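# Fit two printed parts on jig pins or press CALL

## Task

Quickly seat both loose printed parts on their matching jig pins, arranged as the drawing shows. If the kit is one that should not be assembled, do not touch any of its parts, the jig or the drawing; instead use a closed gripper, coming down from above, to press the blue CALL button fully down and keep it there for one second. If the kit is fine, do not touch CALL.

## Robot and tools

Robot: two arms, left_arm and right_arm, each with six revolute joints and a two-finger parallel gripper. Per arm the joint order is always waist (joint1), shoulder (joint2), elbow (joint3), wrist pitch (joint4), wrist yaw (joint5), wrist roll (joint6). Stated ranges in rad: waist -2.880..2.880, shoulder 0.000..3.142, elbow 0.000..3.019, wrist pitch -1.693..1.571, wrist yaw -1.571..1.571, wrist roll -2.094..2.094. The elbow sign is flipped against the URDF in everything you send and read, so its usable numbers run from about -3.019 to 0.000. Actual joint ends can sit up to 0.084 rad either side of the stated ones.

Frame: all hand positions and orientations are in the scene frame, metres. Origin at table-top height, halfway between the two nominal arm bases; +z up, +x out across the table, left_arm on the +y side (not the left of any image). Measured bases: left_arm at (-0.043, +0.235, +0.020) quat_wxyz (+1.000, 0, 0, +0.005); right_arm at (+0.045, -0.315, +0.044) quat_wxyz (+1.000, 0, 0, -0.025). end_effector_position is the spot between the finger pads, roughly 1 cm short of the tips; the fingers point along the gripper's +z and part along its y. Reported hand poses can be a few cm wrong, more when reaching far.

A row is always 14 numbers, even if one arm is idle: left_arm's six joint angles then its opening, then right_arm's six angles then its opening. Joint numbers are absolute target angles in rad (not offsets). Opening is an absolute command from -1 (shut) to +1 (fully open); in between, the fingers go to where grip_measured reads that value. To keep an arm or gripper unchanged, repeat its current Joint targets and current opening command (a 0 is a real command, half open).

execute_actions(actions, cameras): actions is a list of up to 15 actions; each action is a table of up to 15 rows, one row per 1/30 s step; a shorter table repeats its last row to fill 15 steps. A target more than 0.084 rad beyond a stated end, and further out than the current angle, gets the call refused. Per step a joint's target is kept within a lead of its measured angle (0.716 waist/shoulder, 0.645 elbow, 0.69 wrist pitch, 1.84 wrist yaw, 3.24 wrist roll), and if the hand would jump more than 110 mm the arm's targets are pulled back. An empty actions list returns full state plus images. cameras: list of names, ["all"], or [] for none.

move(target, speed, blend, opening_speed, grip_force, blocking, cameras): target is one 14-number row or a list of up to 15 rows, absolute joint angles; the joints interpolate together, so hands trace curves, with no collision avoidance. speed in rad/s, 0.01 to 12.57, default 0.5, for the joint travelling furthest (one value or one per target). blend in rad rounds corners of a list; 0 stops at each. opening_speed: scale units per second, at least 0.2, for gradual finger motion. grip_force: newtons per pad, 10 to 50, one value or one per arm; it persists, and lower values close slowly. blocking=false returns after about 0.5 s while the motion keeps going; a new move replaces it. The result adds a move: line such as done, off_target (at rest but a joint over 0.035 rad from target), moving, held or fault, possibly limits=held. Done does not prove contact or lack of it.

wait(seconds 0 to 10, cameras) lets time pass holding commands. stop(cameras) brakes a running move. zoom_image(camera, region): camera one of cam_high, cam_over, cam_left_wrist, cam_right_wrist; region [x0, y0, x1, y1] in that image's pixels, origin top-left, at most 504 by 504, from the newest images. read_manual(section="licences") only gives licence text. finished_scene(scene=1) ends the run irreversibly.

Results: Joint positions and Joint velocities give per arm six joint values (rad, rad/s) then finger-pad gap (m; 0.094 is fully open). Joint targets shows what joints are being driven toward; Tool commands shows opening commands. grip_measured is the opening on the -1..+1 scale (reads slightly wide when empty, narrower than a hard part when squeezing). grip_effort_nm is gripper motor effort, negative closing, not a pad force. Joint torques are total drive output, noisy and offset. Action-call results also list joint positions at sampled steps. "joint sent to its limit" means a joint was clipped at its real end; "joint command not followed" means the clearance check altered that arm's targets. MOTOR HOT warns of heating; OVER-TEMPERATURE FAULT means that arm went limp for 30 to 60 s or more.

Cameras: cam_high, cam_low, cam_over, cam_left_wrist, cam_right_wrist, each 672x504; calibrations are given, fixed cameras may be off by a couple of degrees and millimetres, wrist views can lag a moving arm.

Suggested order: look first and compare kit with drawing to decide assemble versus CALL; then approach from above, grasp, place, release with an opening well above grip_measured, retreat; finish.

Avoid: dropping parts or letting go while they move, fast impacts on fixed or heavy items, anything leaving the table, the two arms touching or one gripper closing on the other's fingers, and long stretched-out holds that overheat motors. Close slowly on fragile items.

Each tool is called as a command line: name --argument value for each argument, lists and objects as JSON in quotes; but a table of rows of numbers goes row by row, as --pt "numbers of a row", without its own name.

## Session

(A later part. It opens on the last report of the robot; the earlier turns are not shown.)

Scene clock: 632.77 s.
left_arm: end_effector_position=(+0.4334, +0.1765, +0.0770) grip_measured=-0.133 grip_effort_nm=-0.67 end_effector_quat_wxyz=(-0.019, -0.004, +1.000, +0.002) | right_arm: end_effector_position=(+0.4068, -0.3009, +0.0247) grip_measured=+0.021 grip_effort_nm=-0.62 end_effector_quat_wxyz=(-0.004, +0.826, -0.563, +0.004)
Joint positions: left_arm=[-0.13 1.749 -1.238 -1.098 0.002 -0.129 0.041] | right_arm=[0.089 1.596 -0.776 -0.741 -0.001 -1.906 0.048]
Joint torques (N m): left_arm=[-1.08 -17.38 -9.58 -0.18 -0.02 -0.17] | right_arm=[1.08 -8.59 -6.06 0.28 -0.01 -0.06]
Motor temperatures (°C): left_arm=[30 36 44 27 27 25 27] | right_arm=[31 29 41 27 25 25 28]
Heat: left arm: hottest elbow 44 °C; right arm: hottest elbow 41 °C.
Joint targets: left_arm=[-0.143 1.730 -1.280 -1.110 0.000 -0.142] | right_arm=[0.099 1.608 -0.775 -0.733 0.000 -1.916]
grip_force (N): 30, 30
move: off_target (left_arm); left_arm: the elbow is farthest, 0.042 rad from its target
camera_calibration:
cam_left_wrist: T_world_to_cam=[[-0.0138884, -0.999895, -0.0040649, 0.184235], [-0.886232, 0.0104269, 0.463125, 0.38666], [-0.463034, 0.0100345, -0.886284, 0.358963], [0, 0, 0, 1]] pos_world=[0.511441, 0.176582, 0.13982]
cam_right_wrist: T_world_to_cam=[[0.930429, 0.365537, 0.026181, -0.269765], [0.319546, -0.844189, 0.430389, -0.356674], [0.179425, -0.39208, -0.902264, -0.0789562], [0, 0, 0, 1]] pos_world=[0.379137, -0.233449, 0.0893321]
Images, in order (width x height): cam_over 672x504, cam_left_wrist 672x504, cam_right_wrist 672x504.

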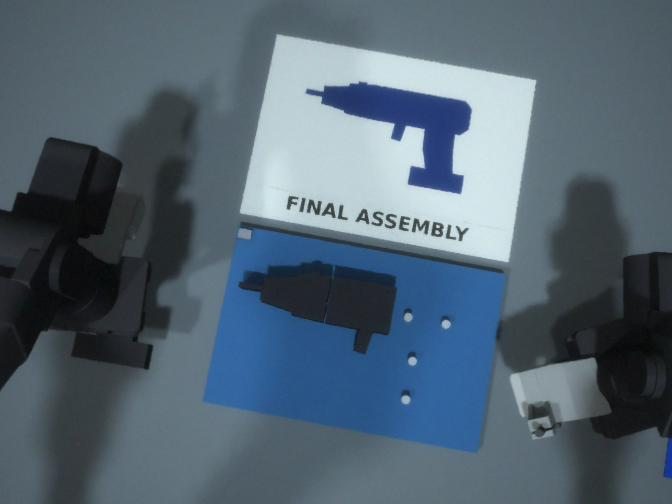

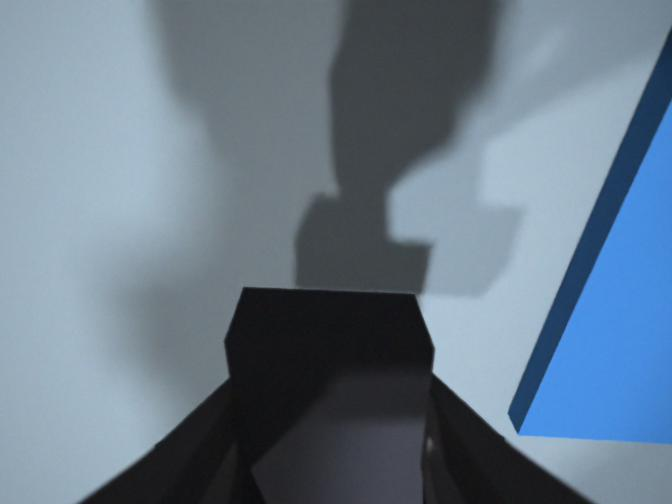

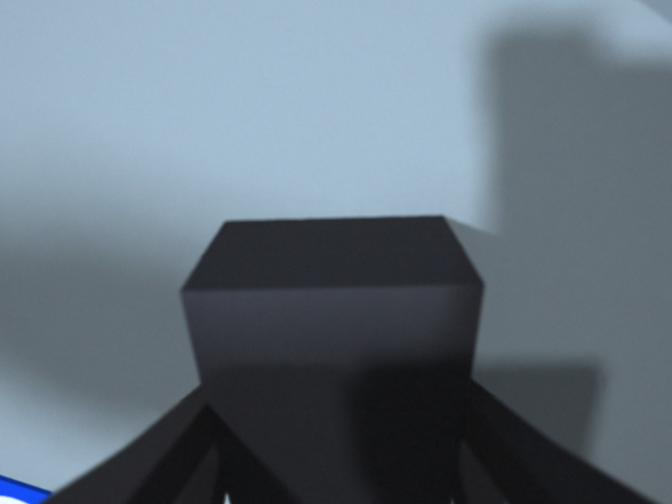

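move --pt "-0.143 1.73 -1.28 -1.11 0 -0.142 -0.32 0.099 1.48 -0.855 -0.945 0 -1.916 -0.14" --pt "-0.143 1.73 -1.28 -1.11 0 -0.142 -0.32 0.512 1.69 -1.125 -0.985 0 -1.039 -0.14" --speed '[0.5,0.9]' --blend '[0.04,0]' --cameras '["cam_over","cam_low","cam_right_wrist"]'

zoom_image --camera "cam_over" --region '[300, 220, 520, 420]'

Scene clock: 660.63 s.
left_arm: end_effector_position=(+0.4334, +0.1765, +0.0770) grip_measured=-0.133 grip_effort_nm=-0.67 end_effector_quat_wxyz=(-0.019, -0.004, +1.000, +0.002) | right_arm: end_effector_position=(+0.4424, -0.1138, +0.0842) grip_measured=+0.020 grip_effort_nm=-0.65 end_effector_quat_wxyz=(-0.002, +0.689, -0.725, +0.000)
Joint positions: left_arm=[-0.13 1.749 -1.238 -1.098 0.002 -0.129 0.041] | right_arm=[0.518 1.672 -1.082 -0.978 -0.001 -1.05 0.048]
Joint torques (N m): left_arm=[-1.26 -17.38 -9.52 -0.23 -0.04 -0.17] | right_arm=[-0.15 -10.7 -11.02 -0.25 -0.02 0.13]
Heat: left arm: hottest elbow 46 °C; right arm: hottest elbow 42 °C.
Joint targets: left_arm=[-0.143 1.730 -1.280 -1.110 0.000 -0.142] | right_arm=[0.512 1.690 -1.125 -0.985 0.000 -1.039]
grip_force (N): 30, 30
move: off_target (left_arm, right_arm); left_arm: the elbow is farthest, 0.042 rad from its target; right_arm: the elbow is farthest, 0.043 rad from its target
camera_calibration:
cam_right_wrist: T_world_to_cam=[[0.99849, -0.0517927, 0.0182966, -0.449811], [-0.0546451, -0.902744, 0.426694, -0.0765289], [-0.00558249, -0.427049, -0.904211, 0.119832], [0, 0, 0, 1]] pos_world=[0.445619, -0.0412086, 0.149238]
Images, in order (width x height): cam_low 672x504, cam_over 672x504, cam_right_wrist 672x504.

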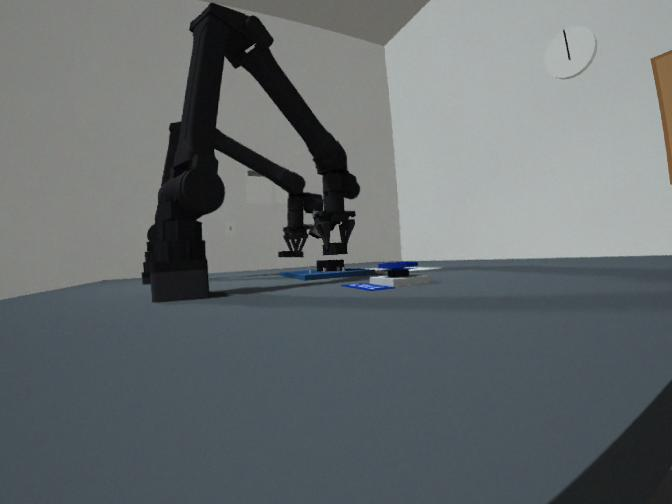

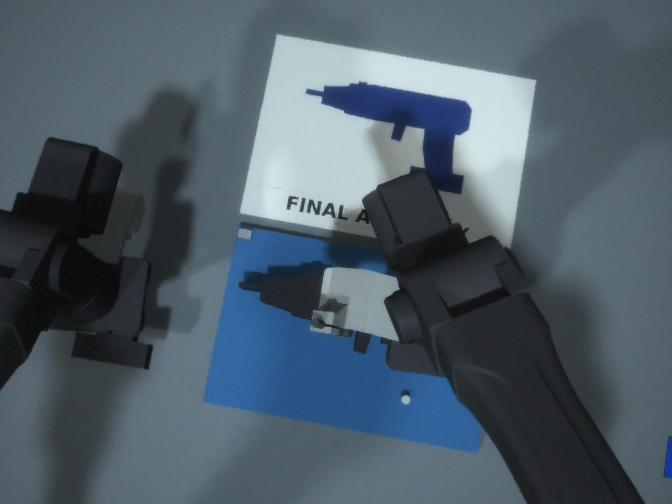

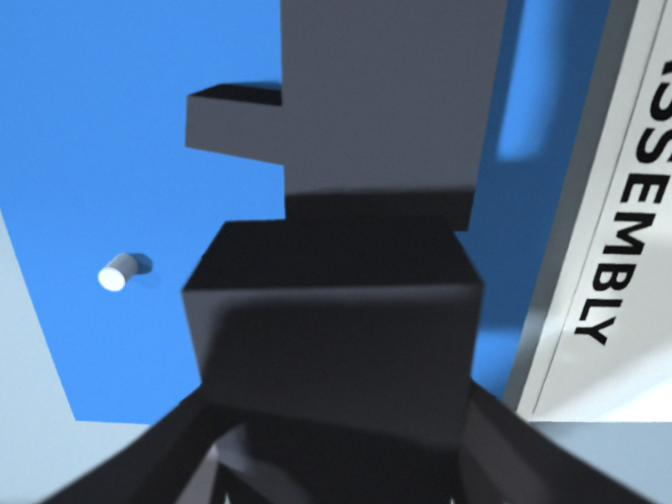

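Scaled by 2.291 from the camera's 672x504 image, which has a finer 960x720 frame.

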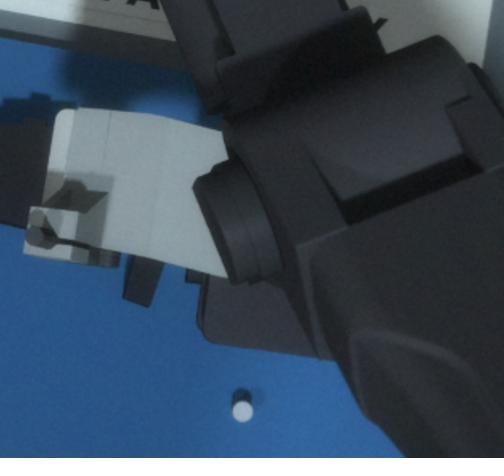

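zoom_image --camera "cam_right_wrist" --region '[170, 130, 530, 310]'

Scaled by 1.400 from the camera's 672x504 image, which has a finer 960x720 frame.

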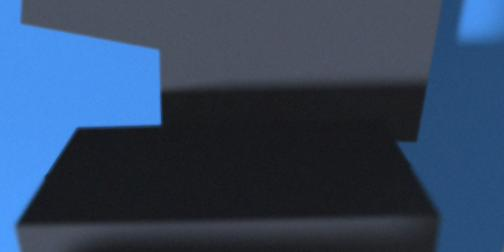

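move --target '[-0.143,1.73,-1.28,-1.11,0,-0.142,-0.32,0.482,1.738,-1.07,-0.90,0,-1.06,-0.14]' --speed 0.15 --cameras '["cam_right_wrist"]'

zoom_image --camera "cam_right_wrist" --region '[140, 130, 540, 330]'

Scene clock: 753.07 s.
left_arm: end_effector_position=(+0.4334, +0.1765, +0.0770) grip_measured=-0.133 grip_effort_nm=-0.67 end_effector_quat_wxyz=(-0.019, -0.004, +1.000, +0.002) | right_arm: end_effector_position=(+0.4577, -0.1184, +0.0681) grip_measured=+0.020 grip_effort_nm=-0.65 end_effector_quat_wxyz=(-0.014, +0.680, -0.733, +0.002)
Joint positions: left_arm=[-0.13 1.749 -1.238 -1.098 0.002 -0.129 0.041] | right_arm=[0.493 1.71 -1.082 -0.916 -0.004 -1.053 0.048]
Joint torques (N m): left_arm=[-1.03 -17.55 -9.57 -0.18 -0.04 -0.17] | right_arm=[-0.56 -10.29 -6.39 0.64 0.1 -0.03]
Motor temperatures (°C): left_arm=[30 39 50 27 26 25 28] | right_arm=[30 32 53 27 25 25 29]
Heat: left arm: hottest elbow 50 °C; right arm: hottest elbow 53 °C.
Joint targets: left_arm=[-0.143 1.730 -1.280 -1.110 0.000 -0.142] | right_arm=[0.482 1.738 -1.070 -0.900 0.000 -1.060]
grip_force (N): 30, 30
move: off_target (left_arm); left_arm: the elbow is farthest, 0.042 rad from its target
camera_calibration:
cam_right_wrist: T_world_to_cam=[[0.996489, -0.0749505, 0.0373003, -0.468146], [-0.0836688, -0.907025, 0.41268, -0.0592207], [0.00290173, -0.414352, -0.910112, 0.101364], [0, 0, 0, 1]] pos_world=[0.461253, -0.0468022, 0.134154]
Images, in order (width x height): cam_right_wrist 672x504.

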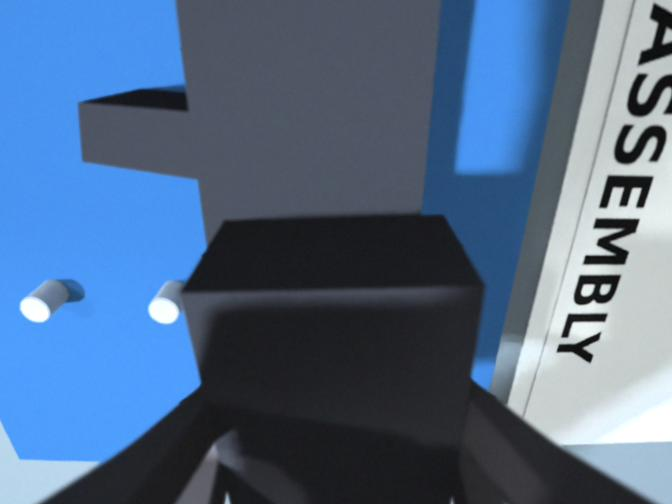

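Scaled by 1.260 from the camera's 672x504 image, which has a finer 960x720 frame.

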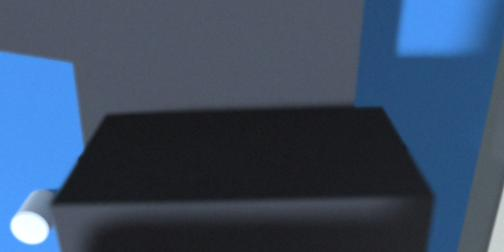

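move --pt "-0.143 1.73 -1.28 -1.11 0 -0.142 -0.32 0.472 1.73 -1.068 -0.926 0 -1.07 -0.14" --pt "-0.143 1.73 -1.28 -1.11 0 -0.142 -0.32 0.472 1.756 -1.052 -0.886 0 -1.07 -0.14" --speed 0.12 --cameras '["cam_right_wrist"]'

zoom_image --camera "cam_right_wrist" --region '[140, 130, 540, 330]'

Scene clock: 791.80 s.
left_arm: end_effector_position=(+0.4334, +0.1765, +0.0770) grip_measured=-0.133 grip_effort_nm=-0.67 end_effector_quat_wxyz=(-0.019, -0.004, +1.000, +0.002) | right_arm: end_effector_position=(+0.4584, -0.1223, +0.0663) grip_measured=+0.020 grip_effort_nm=-0.65 end_effector_quat_wxyz=(-0.015, +0.682, -0.732, +0.000)
Joint positions: left_arm=[-0.13 1.749 -1.238 -1.098 0.002 -0.129 0.041] | right_arm=[0.483 1.71 -1.076 -0.909 -0.008 -1.067 0.048]
Joint torques (N m): left_arm=[-1.08 -17.49 -9.54 -0.24 -0.03 -0.17] | right_arm=[-0.5 -8.94 -5.34 0.91 0.25 0.01]
Motor temperatures (°C): left_arm=[30 39 50 27 26 25 28] | right_arm=[30 31 47 27 25 25 29]
Heat: left arm: hottest elbow 50 °C; right arm: hottest elbow 47 °C.
Joint targets: left_arm=[-0.143 1.730 -1.280 -1.110 0.000 -0.142] | right_arm=[0.472 1.756 -1.052 -0.886 0.000 -1.070]
grip_force (N): 30, 30
move: off_target (left_arm, right_arm); left_arm: the elbow is farthest, 0.042 rad from its target; right_arm: the shoulder is farthest, 0.046 rad from its target
camera_calibration:
cam_right_wrist: T_world_to_cam=[[0.996813, -0.0708246, 0.0367017, -0.468658], [-0.0796499, -0.908879, 0.409384, -0.0638917], [0.00436294, -0.411003, -0.911624, 0.0979584], [0, 0, 0, 1]] pos_world=[0.461648, -0.0510011, 0.132658]
Images, in order (width x height): cam_right_wrist 672x504.

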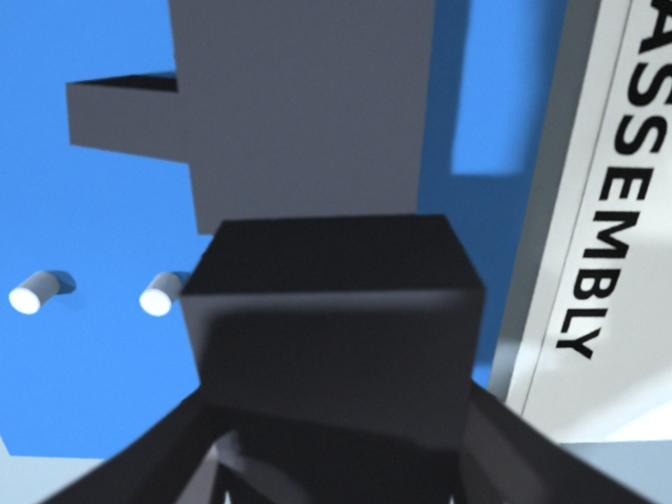

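Scaled by 1.260 from the camera's 672x504 image, which has a finer 960x720 frame.

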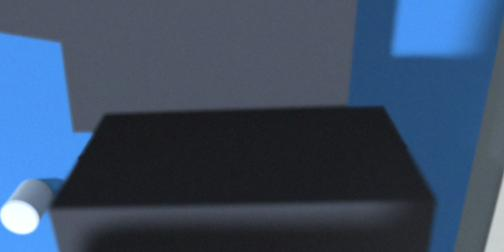

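move --pt "-0.143 1.73 -1.28 -1.11 0 -0.142 -0.32 0.467 1.67 -1.11 -0.965 0 -1.073 -0.14" --speed 0.3 --cameras '["cam_right_wrist"]'

zoom_image --camera "cam_right_wrist" --region '[140, 130, 540, 330]'

Scene clock: 826.17 s.
left_arm: end_effector_position=(+0.4334, +0.1765, +0.0770) grip_measured=-0.133 grip_effort_nm=-0.67 end_effector_quat_wxyz=(-0.019, -0.004, +1.000, +0.002) | right_arm: end_effector_position=(+0.4508, -0.1302, +0.0743) grip_measured=+0.020 grip_effort_nm=-0.65 end_effector_quat_wxyz=(+0.001, +0.679, -0.734, -0.001)
Joint positions: left_arm=[-0.13 1.749 -1.238 -1.098 0.002 -0.129 0.041] | right_arm=[0.476 1.691 -1.076 -0.958 -0.002 -1.067 0.048]
Joint torques (N m): left_arm=[-0.91 -17.49 -9.51 -0.21 -0.04 -0.16] | right_arm=[-0.38 -13.63 -10.13 -0.27 0.03 -0.02]
Heat: left arm: hottest elbow 50 °C; right arm: hottest elbow 44 °C.
Joint targets: left_arm=[-0.143 1.730 -1.280 -1.110 0.000 -0.142] | right_arm=[0.467 1.670 -1.110 -0.965 0.000 -1.073]
grip_force (N): 30, 30
move: off_target (left_arm); left_arm: the elbow is farthest, 0.042 rad from its target
camera_calibration:
cam_right_wrist: T_world_to_cam=[[0.996981, -0.0765059, 0.0132506, -0.46103], [-0.0748097, -0.900791, 0.42776, -0.0774183], [-0.0207902, -0.42746, -0.903795, 0.110658], [0, 0, 0, 1]] pos_world=[0.456147, -0.0577072, 0.139238]
Images, in order (width x height): cam_right_wrist 672x504.

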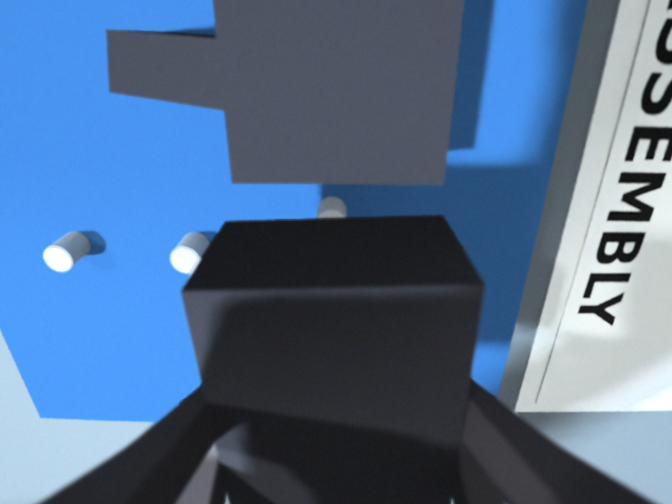

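Scaled by 1.260 from the camera's 672x504 image, which has a finer 960x720 frame.

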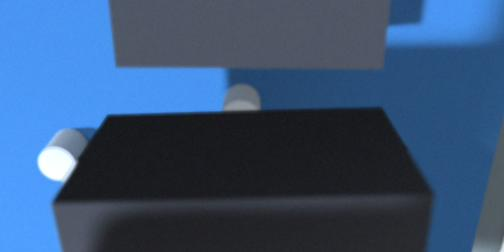

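move --pt "-0.143 1.73 -1.28 -1.11 0 -0.142 -0.32 0.480 1.674 -1.105 -0.962 0 -1.009 -0.14" --pt "-0.143 1.73 -1.28 -1.11 0 -0.142 -0.32 0.480 1.745 -1.056 -0.885 0 -1.009 -0.14" --speed '[0.3,0.15]' --cameras '["cam_right_wrist"]'

zoom_image --camera "cam_right_wrist" --region '[140, 100, 540, 300]'

Scene clock: 877.77 s.
left_arm: end_effector_position=(+0.4334, +0.1765, +0.0770) grip_measured=-0.133 grip_effort_nm=-0.67 end_effector_quat_wxyz=(-0.019, -0.004, +1.000, +0.002) | right_arm: end_effector_position=(+0.4524, -0.1295, +0.0509) grip_measured=+0.020 grip_effort_nm=-0.66 end_effector_quat_wxyz=(-0.001, +0.662, -0.750, -0.001)
Joint positions: left_arm=[-0.13 1.749 -1.238 -1.098 0.002 -0.129 0.041] | right_arm=[0.476 1.731 -1.056 -0.893 -0.002 -1.019 0.048]
Joint torques (N m): left_arm=[-0.91 -17.61 -9.48 -0.21 -0.03 -0.17] | right_arm=[0.62 -11.4 -7.09 0.35 0.03 0.12]
Heat: left arm: hottest elbow 51 °C; right arm: hottest elbow 48 °C.
Joint targets: left_arm=[-0.143 1.730 -1.280 -1.110 0.000 -0.142] | right_arm=[0.480 1.745 -1.056 -0.885 0.000 -1.009]
grip_force (N): 30, 30
move: off_target (left_arm); left_arm: the elbow is farthest, 0.042 rad from its target
camera_calibration:
cam_right_wrist: T_world_to_cam=[[0.992149, -0.123978, 0.0164319, -0.466307], [-0.119125, -0.896846, 0.426001, -0.0459264], [-0.038078, -0.424613, -0.904574, 0.0979604], [0, 0, 0, 1]] pos_world=[0.460905, -0.0574055, 0.115839]
Images, in order (width x height): cam_right_wrist 672x504.

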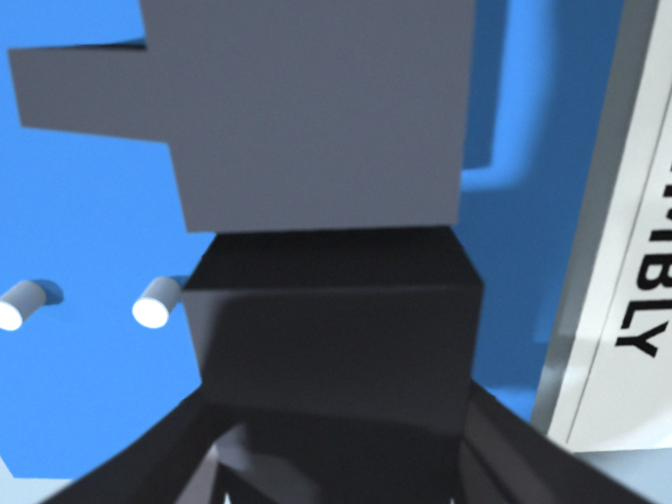

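Scaled by 1.260 from the camera's 672x504 image, which has a finer 960x720 frame.

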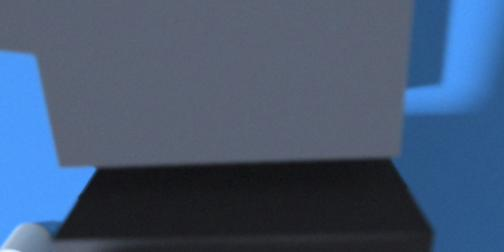

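move --target '[-0.143,1.73,-1.28,-1.11,0,-0.142,-0.32,0.494,1.745,-1.056,-0.885,0,-1.009,-0.14]' --speed 0.3 --cameras '["cam_right_wrist","cam_over"]'

Scene clock: 899.20 s.
left_arm: end_effector_position=(+0.4334, +0.1765, +0.0770) grip_measured=-0.133 grip_effort_nm=-0.67 end_effector_quat_wxyz=(-0.019, -0.004, +1.000, +0.002) | right_arm: end_effector_position=(+0.4509, -0.1264, +0.0509) grip_measured=+0.020 grip_effort_nm=-0.65 end_effector_quat_wxyz=(-0.001, +0.665, -0.747, -0.001)
Joint positions: left_arm=[-0.13 1.749 -1.238 -1.098 0.002 -0.129 0.041] | right_arm=[0.484 1.731 -1.056 -0.893 -0.002 -1.019 0.048]
Joint torques (N m): left_arm=[-0.85 -17.61 -9.55 -0.23 -0.04 -0.16] | right_arm=[1.14 -11.34 -7.08 0.34 0.03 0.12]
Heat: left arm: hottest elbow 51 °C; right arm: hottest elbow 46 °C.
Joint targets: left_arm=[-0.143 1.730 -1.280 -1.110 0.000 -0.142] | right_arm=[0.494 1.745 -1.056 -0.885 0.000 -1.009]
grip_force (N): 30, 30
move: off_target (left_arm); left_arm: the elbow is farthest, 0.042 rad from its target
camera_calibration:
cam_right_wrist: T_world_to_cam=[[0.993065, -0.116412, 0.0164365, -0.463939], [-0.112286, -0.897718, 0.426022, -0.0465735], [-0.0348387, -0.424913, -0.904564, 0.0976963], [0, 0, 0, 1]] pos_world=[0.458896, -0.0543055, 0.115839]
Images, in order (width x height): cam_over 672x504, cam_right_wrist 672x504.

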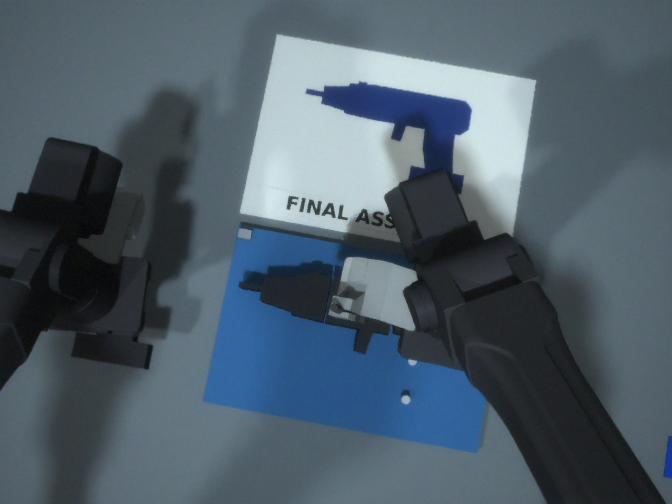

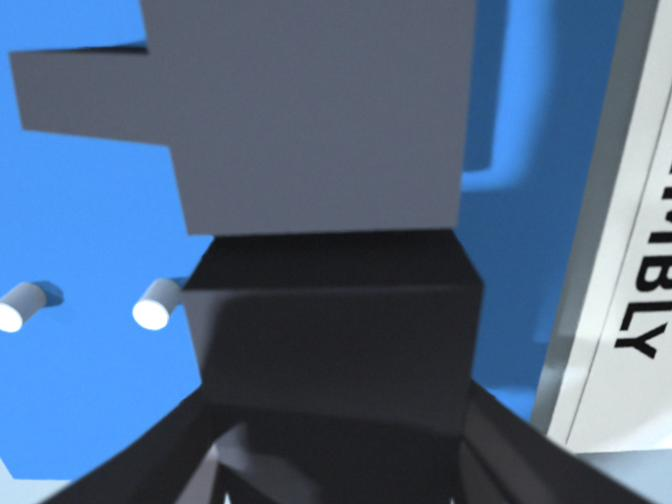

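move --target '[-0.143,1.73,-1.28,-1.11,0,-0.142,-0.32,0.494,1.71,-1.085,-0.925,0,-1.009,-0.14]' --speed 0.2 --cameras '["cam_right_wrist"]'

Scene clock: 940.70 s.
left_arm: end_effector_position=(+0.4334, +0.1765, +0.0770) grip_measured=-0.133 grip_effort_nm=-0.67 end_effector_quat_wxyz=(-0.019, -0.004, +1.000, +0.002) | right_arm: end_effector_position=(+0.4454, -0.1290, +0.0509) grip_measured=+0.020 grip_effort_nm=-0.65 end_effector_quat_wxyz=(+0.011, +0.665, -0.747, -0.004)
Joint positions: left_arm=[-0.13 1.749 -1.238 -1.098 0.002 -0.129 0.041] | right_arm=[0.484 1.731 -1.056 -0.918 -0.002 -1.019 0.048]
Joint torques (N m): left_arm=[-0.91 -17.44 -9.52 -0.2 -0.04 -0.16] | right_arm=[1.14 -13.86 -9.39 -0.31 0.03 0.11]
Heat: left arm: hottest elbow 51 °C; right arm: hottest elbow 43 °C.
Joint targets: left_arm=[-0.143 1.730 -1.280 -1.110 0.000 -0.142] | right_arm=[0.494 1.710 -1.085 -0.925 0.000 -1.009]
grip_force (N): 30, 30
move: off_target (left_arm); left_arm: the elbow is farthest, 0.042 rad from its target
camera_calibration:
cam_right_wrist: T_world_to_cam=[[0.993193, -0.116387, -0.00469821, -0.457693], [-0.102601, -0.893223, 0.43775, -0.0538988], [-0.0551449, -0.434288, -0.899085, 0.104087], [0, 0, 0, 1]] pos_world=[0.454788, -0.0562093, 0.115027]
Images, in order (width x height): cam_right_wrist 672x504.

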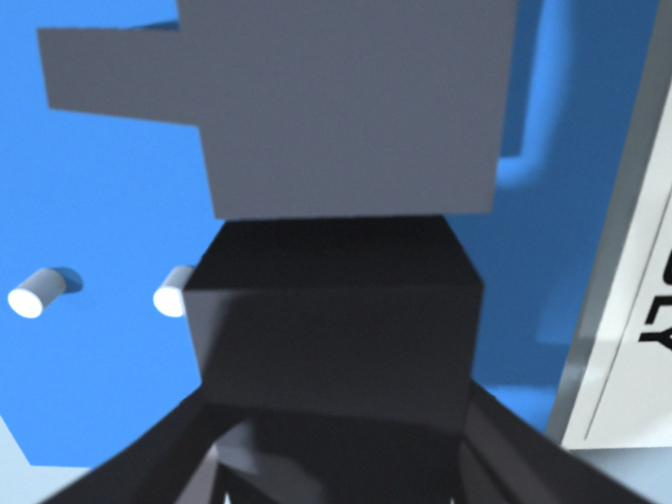

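move --target '[-0.143,1.73,-1.28,-1.11,0,-0.142,-0.32,0.507,1.738,-1.058,-0.882,0,-1.009,-0.14]' --speed 0.3 --cameras '["cam_right_wrist"]'

Scene clock: 972.30 s.
left_arm: end_effector_position=(+0.4334, +0.1765, +0.0770) grip_measured=-0.133 grip_effort_nm=-0.67 end_effector_quat_wxyz=(-0.019, -0.004, +1.000, +0.002) | right_arm: end_effector_position=(+0.4486, -0.1216, +0.0508) grip_measured=+0.020 grip_effort_nm=-0.65 end_effector_quat_wxyz=(-0.001, +0.669, -0.743, +0.000)
Joint positions: left_arm=[-0.13 1.749 -1.238 -1.098 0.002 -0.129 0.041] | right_arm=[0.497 1.731 -1.056 -0.893 0 -1.019 0.048]
Joint torques (N m): left_arm=[-0.85 -17.44 -9.55 -0.17 -0.03 -0.17] | right_arm=[1.08 -11.87 -7.24 0.44 -0.07 0.11]
Motor temperatures (°C): left_arm=[29 39 52 27 26 25 28] | right_arm=[30 37 44 26 25 25 30]
Heat: left arm: hottest elbow 52 °C; right arm: hottest elbow 44 °C.
Joint targets: left_arm=[-0.143 1.730 -1.280 -1.110 0.000 -0.142] | right_arm=[0.507 1.738 -1.058 -0.882 0.000 -1.009]
grip_force (N): 30, 30
move: off_target (left_arm); left_arm: the elbow is farthest, 0.042 rad from its target
camera_calibration:
cam_right_wrist: T_world_to_cam=[[0.994476, -0.103486, 0.0175699, -0.46019], [-0.101012, -0.897993, 0.428258, -0.0477328], [-0.0285413, -0.427667, -0.903485, 0.0965248], [0, 0, 0, 1]] pos_world=[0.455581, -0.0492066, 0.115736]
Images, in order (width x height): cam_right_wrist 672x504.

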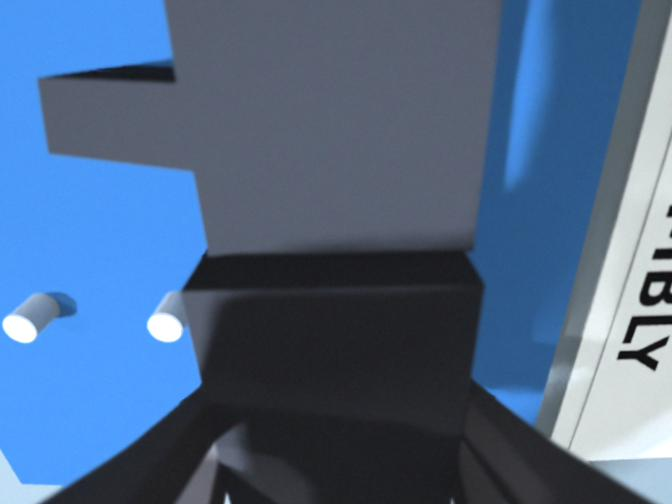

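move --target '[-0.143,1.73,-1.28,-1.11,0,-0.142,-0.32,0.507,1.786,-1.045,-0.846,0,-1.018,-0.14]' --speed 0.08 --cameras '["cam_right_wrist","cam_low"]'

zoom_image --camera "cam_low" --region '[260, 220, 460, 300]'

Scene clock: 1002.57 s.
left_arm: end_effector_position=(+0.4334, +0.1765, +0.0770) grip_measured=-0.133 grip_effort_nm=-0.67 end_effector_quat_wxyz=(-0.019, -0.004, +1.000, +0.002) | right_arm: end_effector_position=(+0.4506, -0.1218, +0.0481) grip_measured=+0.020 grip_effort_nm=-0.65 end_effector_quat_wxyz=(-0.003, +0.669, -0.743, +0.004)
Joint positions: left_arm=[-0.13 1.749 -1.238 -1.098 0.002 -0.129 0.041] | right_arm=[0.497 1.736 -1.053 -0.879 0.007 -1.019 0.048]
Joint torques (N m): left_arm=[-1.08 -17.38 -9.55 -0.24 -0.03 -0.16] | right_arm=[1.08 -8.64 -6.34 1.29 -0.28 0.04]
Heat: left arm: hottest elbow 52 °C; right arm: hottest elbow 44 °C.
Joint targets: left_arm=[-0.143 1.730 -1.280 -1.110 0.000 -0.142] | right_arm=[0.507 1.786 -1.045 -0.846 0.000 -1.018]
grip_force (N): 30, 30
move: off_target (left_arm, right_arm); left_arm: the elbow is farthest, 0.042 rad from its target; right_arm: the shoulder is farthest, 0.050 rad from its target
camera_calibration:
cam_right_wrist: T_world_to_cam=[[0.994241, -0.103828, 0.0265383, -0.462556], [-0.105128, -0.896886, 0.429586, -0.0445527], [-0.0208014, -0.429902, -0.902636, 0.0902008], [0, 0, 0, 1]] pos_world=[0.457084, -0.0492075, 0.112833]
Images, in order (width x height): cam_low 672x504, cam_right_wrist 672x504.

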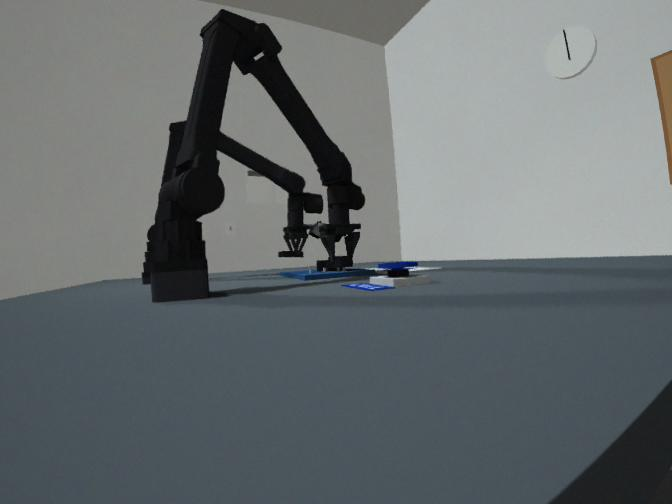

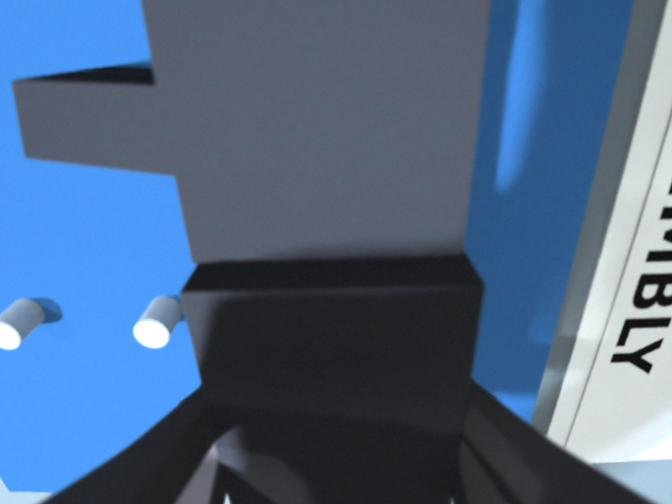

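Scaled by 2.520 from the camera's 672x504 image, which has a finer 960x720 frame.

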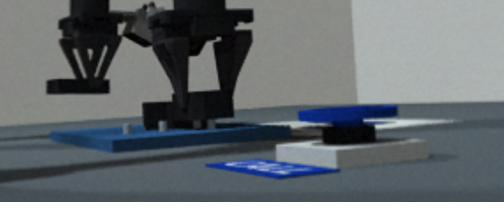

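move --pt "-0.143 1.73 -1.28 -1.11 0 -0.142 -0.32 0.507 1.75 -1.045 -0.87 0 -1.046 -0.14" --pt "-0.143 1.73 -1.28 -1.11 0 -0.142 -0.32 0.509 1.795 -1.045 -0.846 0 -1.046 -0.14" --speed 0.12 --cameras '["cam_right_wrist"]'

Scene clock: 1032.57 s.
left_arm: end_effector_position=(+0.4334, +0.1765, +0.0770) grip_measured=-0.133 grip_effort_nm=-0.67 end_effector_quat_wxyz=(-0.019, -0.004, +1.000, +0.002) | right_arm: end_effector_position=(+0.4501, -0.1232, +0.0372) grip_measured=+0.020 grip_effort_nm=-0.65 end_effector_quat_wxyz=(+0.004, +0.675, -0.737, +0.006)
Joint positions: left_arm=[-0.13 1.749 -1.238 -1.098 0.002 -0.129 0.041] | right_arm=[0.497 1.76 -1.05 -0.865 0.013 -1.035 0.048]
Joint torques (N m): left_arm=[-1.03 -17.61 -9.55 -0.2 -0.04 -0.16] | right_arm=[1.26 -9.88 -6.43 0.73 -0.5 -0.06]
Heat: left arm: hottest elbow 52 °C; right arm: hottest elbow 44 °C.
Joint targets: left_arm=[-0.143 1.730 -1.280 -1.110 0.000 -0.142] | right_arm=[0.509 1.795 -1.045 -0.846 0.000 -1.046]
grip_force (N): 30, 30
move: off_target (left_arm); left_arm: the elbow is farthest, 0.042 rad from its target
camera_calibration:
cam_right_wrist: T_world_to_cam=[[0.995997, -0.0873069, 0.0191933, -0.460426], [-0.0868234, -0.893722, 0.44014, -0.049437], [-0.0212738, -0.440044, -0.897724, 0.0785588], [0, 0, 0, 1]] pos_world=[0.455962, -0.049812, 0.10112]
Images, in order (width x height): cam_right_wrist 672x504.

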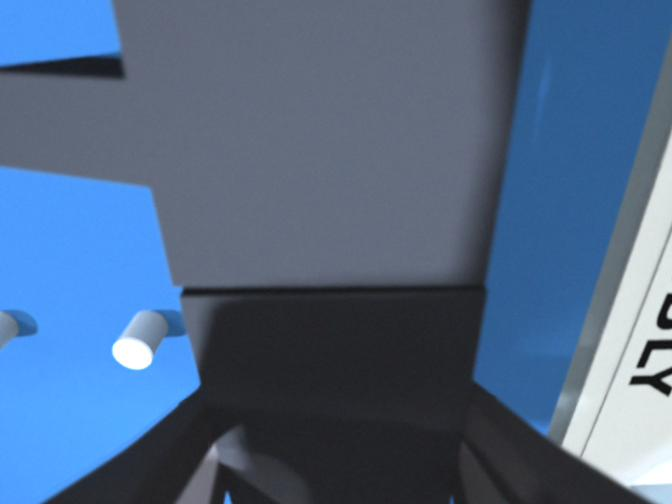

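move --pt "-0.143 1.73 -1.28 -1.11 0 -0.142 -0.32 0.509 1.812 -1.045 -0.846 0 -1.046 -0.14" --pt "-0.143 1.73 -1.28 -1.11 0 -0.142 -0.32 0.505 1.775 -1.05 -0.86 0 -1.04 -0.14" --pt "-0.143 1.73 -1.28 -1.11 0 -0.142 -0.32 0.505 1.775 -1.05 -0.86 0 -1.04 0.4" --pt "-0.143 1.73 -1.28 -1.11 0 -0.142 -0.32 0.505 1.655 -1.15 -1.05 0 -1.04 0.4" --pt "-0.143 1.73 -1.28 -1.11 0 -0.142 -0.32 -0.3 1.4 -1.15 -1.32 0 -1.04 0.4" --speed '[0.15,0.3,0.3,0.3,1.5]' --blend '[0,0,0,0.05,0]' --opening_speed 1.0 --cameras '["cam_over","cam_low","cam_left_wrist"]'

zoom_image --camera "cam_over" --region '[220, 240, 500, 450]'

Scene clock: 1051.63 s.
left_arm: end_effector_position=(+0.4334, +0.1765, +0.0770) grip_measured=-0.133 grip_effort_nm=-0.67 end_effector_quat_wxyz=(-0.019, -0.004, +1.000, +0.002) | right_arm: end_effector_position=(+0.4038, -0.4507, +0.2041) grip_measured=+0.398 grip_effort_nm=0.11 end_effector_quat_wxyz=(-0.011, -0.332, +0.943, +0.008)
Joint positions: left_arm=[-0.13 1.749 -1.238 -1.098 0.002 -0.129 0.041] | right_arm=[-0.31 1.4 -1.114 -1.313 0.002 -1.036 0.066]
Joint torques (N m): left_arm=[-0.91 -17.44 -9.55 -0.21 -0.03 -0.16] | right_arm=[0.79 -9.23 -11.54 -0.31 -0.11 -0.01]
Heat: left arm: hottest elbow 52 °C; right arm: hottest elbow 43 °C.
Joint targets: left_arm=[-0.143 1.730 -1.280 -1.110 0.000 -0.142] | right_arm=[-0.300 1.400 -1.150 -1.320 0.000 -1.040]
grip_force (N): 30, 30
move: off_target (left_arm, right_arm); left_arm: the elbow is farthest, 0.042 rad from its target; right_arm: the elbow is farthest, 0.036 rad from its target
camera_calibration:
cam_left_wrist: T_world_to_cam=[[-0.0138884, -0.999895, -0.0040649, 0.184235], [-0.886232, 0.0104269, 0.463125, 0.38666], [-0.463034, 0.0100345, -0.886284, 0.358963], [0, 0, 0, 1]] pos_world=[0.511441, 0.176582, 0.13982]
Images, in order (width x height): cam_low 672x504, cam_over 672x504, cam_left_wrist 672x504.

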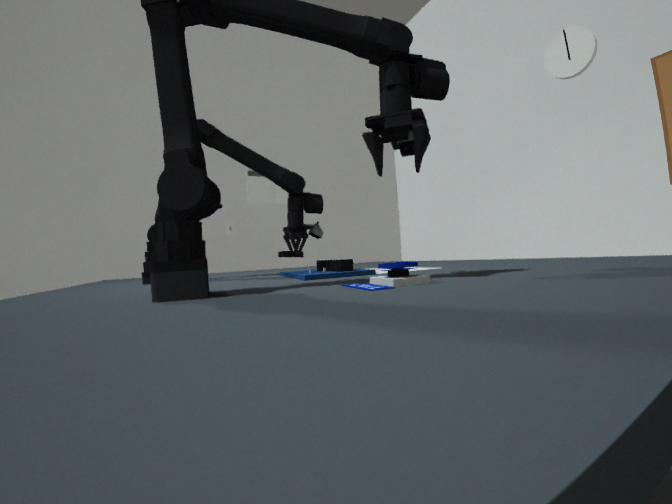

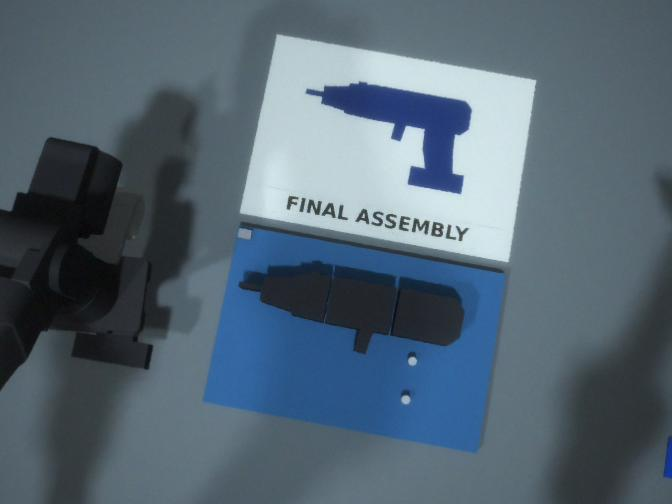

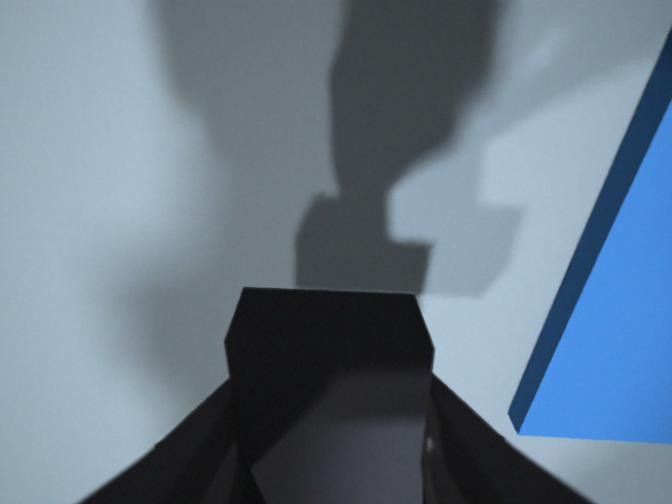

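Scaled by 1.800 from the camera's 672x504 image, which has a finer 960x720 frame.

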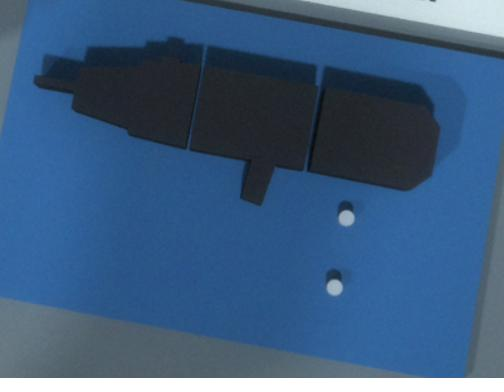

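move --pt "-0.143 1.68 -1.32 -1.20 0 -0.142 -0.32 -0.4 1.4 -1.15 -1.32 0 -0.5 0.4" --pt "-0.706 1.92 -1.575 -1.185 0 -0.705 -0.32 -0.4 1.4 -1.15 -1.32 0 -0.5 0.4" --speed '[0.4,0.7]' --blend '[0.05,0]' --cameras '["cam_over","cam_left_wrist"]'

Scene clock: 1097.63 s.
left_arm: end_effector_position=(+0.3861, -0.1326, +0.0912) grip_measured=-0.133 grip_effort_nm=-0.67 end_effector_quat_wxyz=(-0.003, +0.008, +1.000, +0.002) | right_arm: end_effector_position=(+0.3916, -0.4792, +0.2041) grip_measured=+0.398 grip_effort_nm=0.11 end_effector_quat_wxyz=(-0.013, -0.035, +0.999, +0.005)
Joint positions: left_arm=[-0.717 1.914 -1.523 -1.188 0.001 -0.692 0.041] | right_arm=[-0.391 1.4 -1.114 -1.313 0.002 -0.511 0.066]
Joint torques (N m): left_arm=[1.14 -18.49 -10.65 0.43 -0.05 -0.15] | right_arm=[-0.38 -9.29 -11.51 -0.28 -0.09 0.12]
Motor temperatures (°C): left_arm=[29 40 53 27 26 25 28] | right_arm=[30 33 54 26 25 25 29]
Heat: left arm: hottest elbow 53 °C; right arm: hottest elbow 54 °C.
Joint targets: left_arm=[-0.706 1.920 -1.575 -1.185 0.000 -0.705] | right_arm=[-0.400 1.400 -1.150 -1.320 0.000 -0.500]
grip_force (N): 30, 30
move: off_target (left_arm, right_arm); left_arm: the elbow is farthest, 0.052 rad from its target; right_arm: the elbow is farthest, 0.036 rad from its target
camera_calibration:
cam_left_wrist: T_world_to_cam=[[-0.0382064, -0.999256, -0.00534697, -0.115804], [-0.899598, 0.0320654, 0.435541, 0.351888], [-0.435045, 0.0214505, -0.900153, 0.344602], [0, 0, 0, 1]] pos_world=[0.462051, -0.134393, 0.156314]
Images, in order (width x height): cam_over 672x504, cam_left_wrist 672x504.

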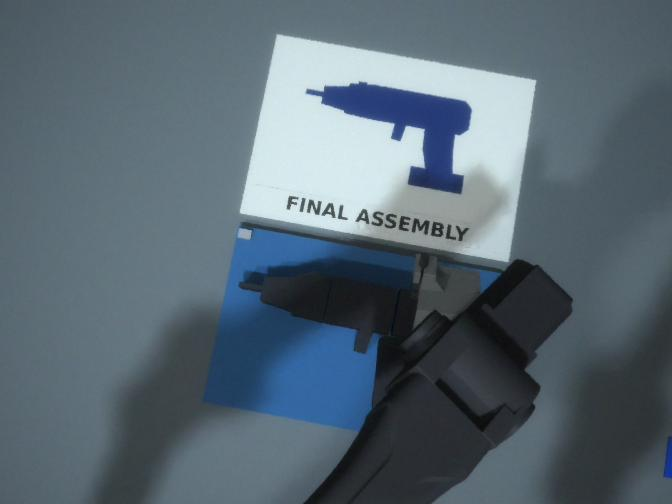

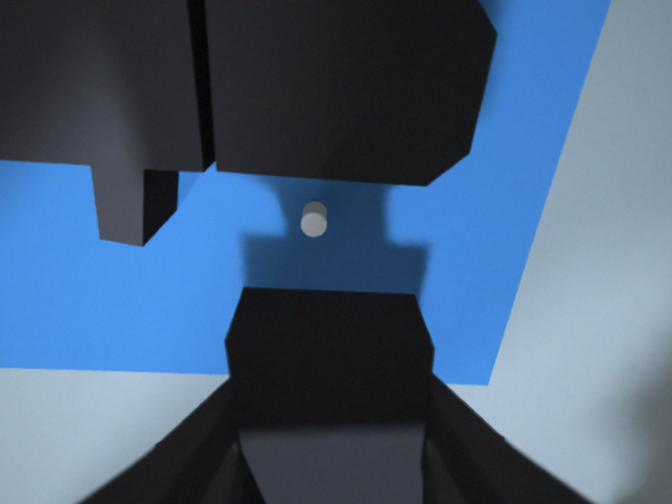

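move --target '[-0.690,1.980,-1.565,-1.112,0,-0.619,-0.32,-0.4,1.4,-1.15,-1.32,0,-0.5,0.4]' --speed 0.2 --cameras '["cam_left_wrist"]'

Scene clock: 1155.30 s.
left_arm: end_effector_position=(+0.4000, -0.1327, +0.0583) grip_measured=-0.133 grip_effort_nm=-0.67 end_effector_quat_wxyz=(-0.003, +0.030, +1.000, +0.001) | right_arm: end_effector_position=(+0.3916, -0.4792, +0.2041) grip_measured=+0.398 grip_effort_nm=0.11 end_effector_quat_wxyz=(-0.013, -0.035, +0.999, +0.005)
Joint positions: left_arm=[-0.701 1.974 -1.523 -1.126 0.001 -0.632 0.041] | right_arm=[-0.391 1.4 -1.114 -1.313 0.002 -0.511 0.066]
Joint torques (N m): left_arm=[1.03 -19.14 -9.77 0.87 -0.05 0.11] | right_arm=[-0.38 -9.29 -11.52 -0.27 -0.09 0.12]
Motor temperatures (°C): left_arm=[29 43 58 27 26 25 28] | right_arm=[29 33 59 26 25 25 28]
Heat: left arm: hottest elbow 58 °C; right arm: hottest elbow 59 °C.
Joint targets: left_arm=[-0.690 1.980 -1.565 -1.112 0.000 -0.619] | right_arm=[-0.400 1.400 -1.150 -1.320 0.000 -0.500]
grip_force (N): 30, 30
move: off_target (left_arm, right_arm); left_arm: the elbow is farthest, 0.042 rad from its target; right_arm: the elbow is farthest, 0.036 rad from its target
camera_calibration:
cam_left_wrist: T_world_to_cam=[[-0.0815742, -0.99666, -0.00384209, -0.0979792], [-0.897907, 0.0718174, 0.434287, 0.383457], [-0.432561, 0.0388765, -0.900766, 0.322419], [0, 0, 0, 1]] pos_world=[0.475782, -0.137725, 0.123517]
Images, in order (width x height): cam_left_wrist 672x504.

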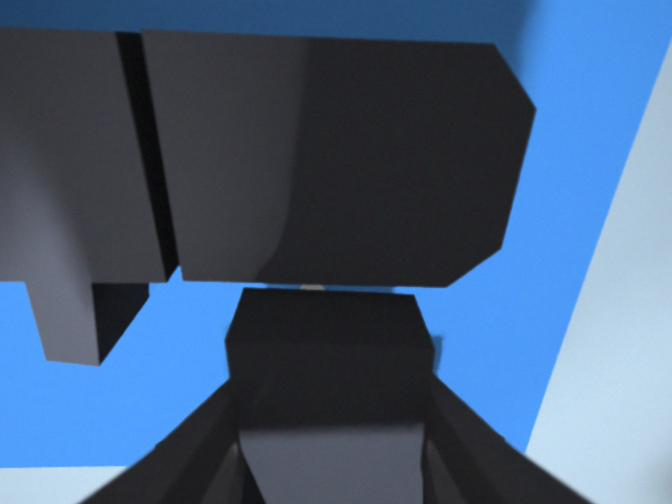

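move --target '[-0.684,1.996,-1.560,-1.090,0,-0.613,-0.32,-0.4,1.4,-1.15,-1.32,0,-0.5,0.4]' --speed 0.15 --cameras '["cam_left_wrist"]'

zoom_image --camera "cam_left_wrist" --region '[140, 230, 500, 380]'

Scene clock: 1183.77 s.
left_arm: end_effector_position=(+0.4049, -0.1345, +0.0553) grip_measured=-0.133 grip_effort_nm=-0.67 end_effector_quat_wxyz=(+0.004, +0.031, +1.000, -0.004) | right_arm: end_effector_position=(+0.3916, -0.4792, +0.2041) grip_measured=+0.398 grip_effort_nm=0.11 end_effector_quat_wxyz=(-0.013, -0.035, +0.999, +0.005)
Joint positions: left_arm=[-0.698 1.979 -1.523 -1.104 0.001 -0.626 0.041] | right_arm=[-0.391 1.4 -1.114 -1.313 0.002 -0.511 0.066]
Joint torques (N m): left_arm=[1.44 -18.26 -9.44 0.96 -0.05 0.12] | right_arm=[-0.38 -9.29 -11.52 -0.29 -0.09 0.12]
Motor temperatures (°C): left_arm=[29 43 57 27 26 25 28] | right_arm=[29 33 60 26 25 25 28]
Heat: left arm: hottest elbow 57 °C; right arm: hottest elbow 60 °C.
Joint targets: left_arm=[-0.684 1.996 -1.560 -1.090 0.000 -0.613] | right_arm=[-0.400 1.400 -1.150 -1.320 0.000 -0.500]
grip_force (N): 30, 30
move: off_target (left_arm, right_arm); left_arm: the elbow is farthest, 0.037 rad from its target; right_arm: the elbow is farthest, 0.036 rad from its target
camera_calibration:
cam_left_wrist: T_world_to_cam=[[-0.0846759, -0.996393, 0.00552958, -0.0985669], [-0.903102, 0.0790902, 0.42208, 0.393072], [-0.420995, 0.0307462, -0.906542, 0.31649], [0, 0, 0, 1]] pos_world=[0.479879, -0.13903, 0.121549]
Images, in order (width x height): cam_left_wrist 672x504.

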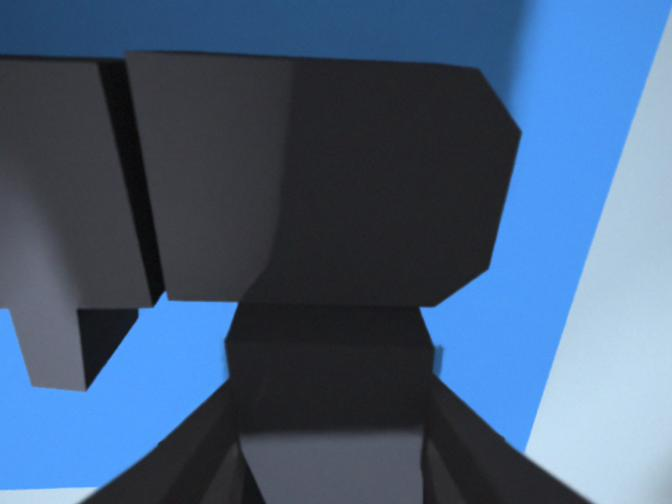

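Scaled by 1.400 from the camera's 672x504 image, which has a finer 960x720 frame.

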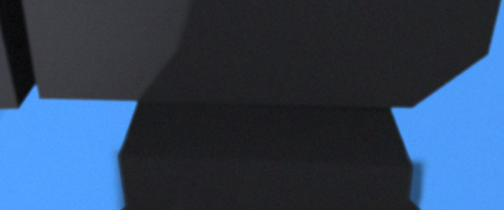

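move --target '[-0.674,2.006,-1.550,-1.090,0,-0.602,-0.32,-0.4,1.4,-1.15,-1.32,0,-0.5,0.4]' --speed 0.2 --cameras '["cam_left_wrist","cam_over"]'

Scene clock: 1248.40 s.
left_arm: end_effector_position=(+0.4064, -0.1312, +0.0502) grip_measured=-0.133 grip_effort_nm=-0.67 end_effector_quat_wxyz=(+0.000, +0.033, +0.999, -0.001) | right_arm: end_effector_position=(+0.3916, -0.4792, +0.2041) grip_measured=+0.398 grip_effort_nm=0.11 end_effector_quat_wxyz=(-0.013, -0.035, +0.999, +0.005)
Joint positions: left_arm=[-0.692 1.988 -1.523 -1.104 0.002 -0.617 0.041] | right_arm=[-0.391 1.4 -1.114 -1.313 0.002 -0.511 0.066]
Joint torques (N m): left_arm=[1.9 -18.26 -8.72 0.88 -0.08 0.14] | right_arm=[-0.32 -9.29 -11.52 -0.27 -0.09 0.12]
Motor temperatures (°C): left_arm=[29 43 56 27 26 25 28] | right_arm=[29 33 61 26 25 25 28]
Heat: left arm: hottest elbow 56 °C; right arm: hottest elbow 61 °C.
Joint targets: left_arm=[-0.674 2.006 -1.550 -1.090 0.000 -0.602] | right_arm=[-0.400 1.400 -1.150 -1.320 0.000 -0.500]
grip_force (N): 30, 30
move: off_target (right_arm); right_arm: the elbow is farthest, 0.036 rad from its target
camera_calibration:
cam_left_wrist: T_world_to_cam=[[-0.0877108, -0.996146, 0.000658935, -0.0936354], [-0.899753, 0.0795073, 0.429095, 0.394625], [-0.427494, 0.0370434, -0.903259, 0.315635], [0, 0, 0, 1]] pos_world=[0.481784, -0.136342, 0.11583]
Images, in order (width x height): cam_over 672x504, cam_left_wrist 672x504.

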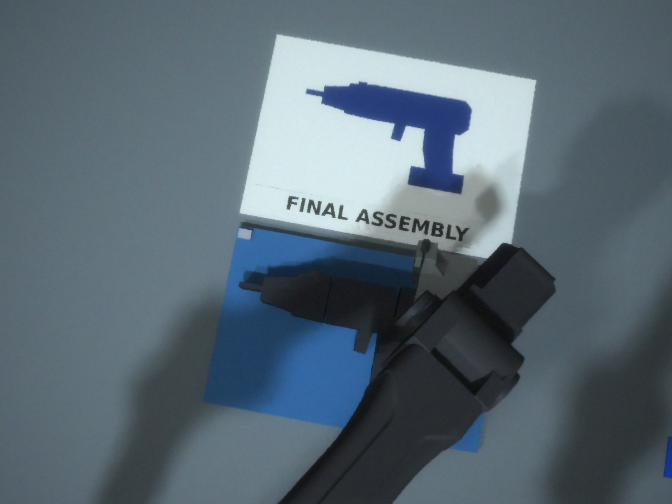

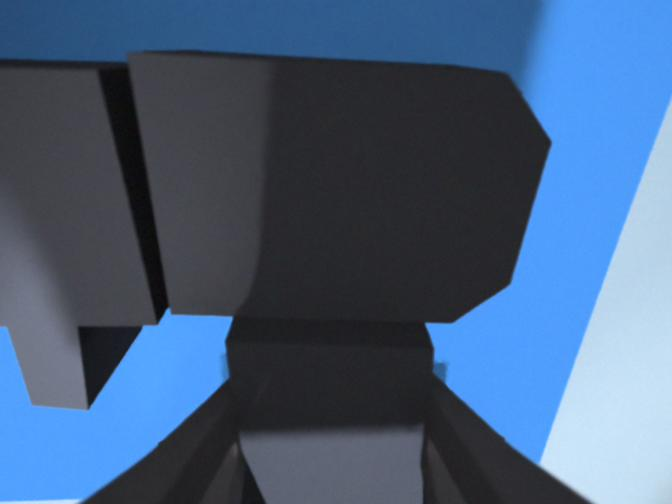

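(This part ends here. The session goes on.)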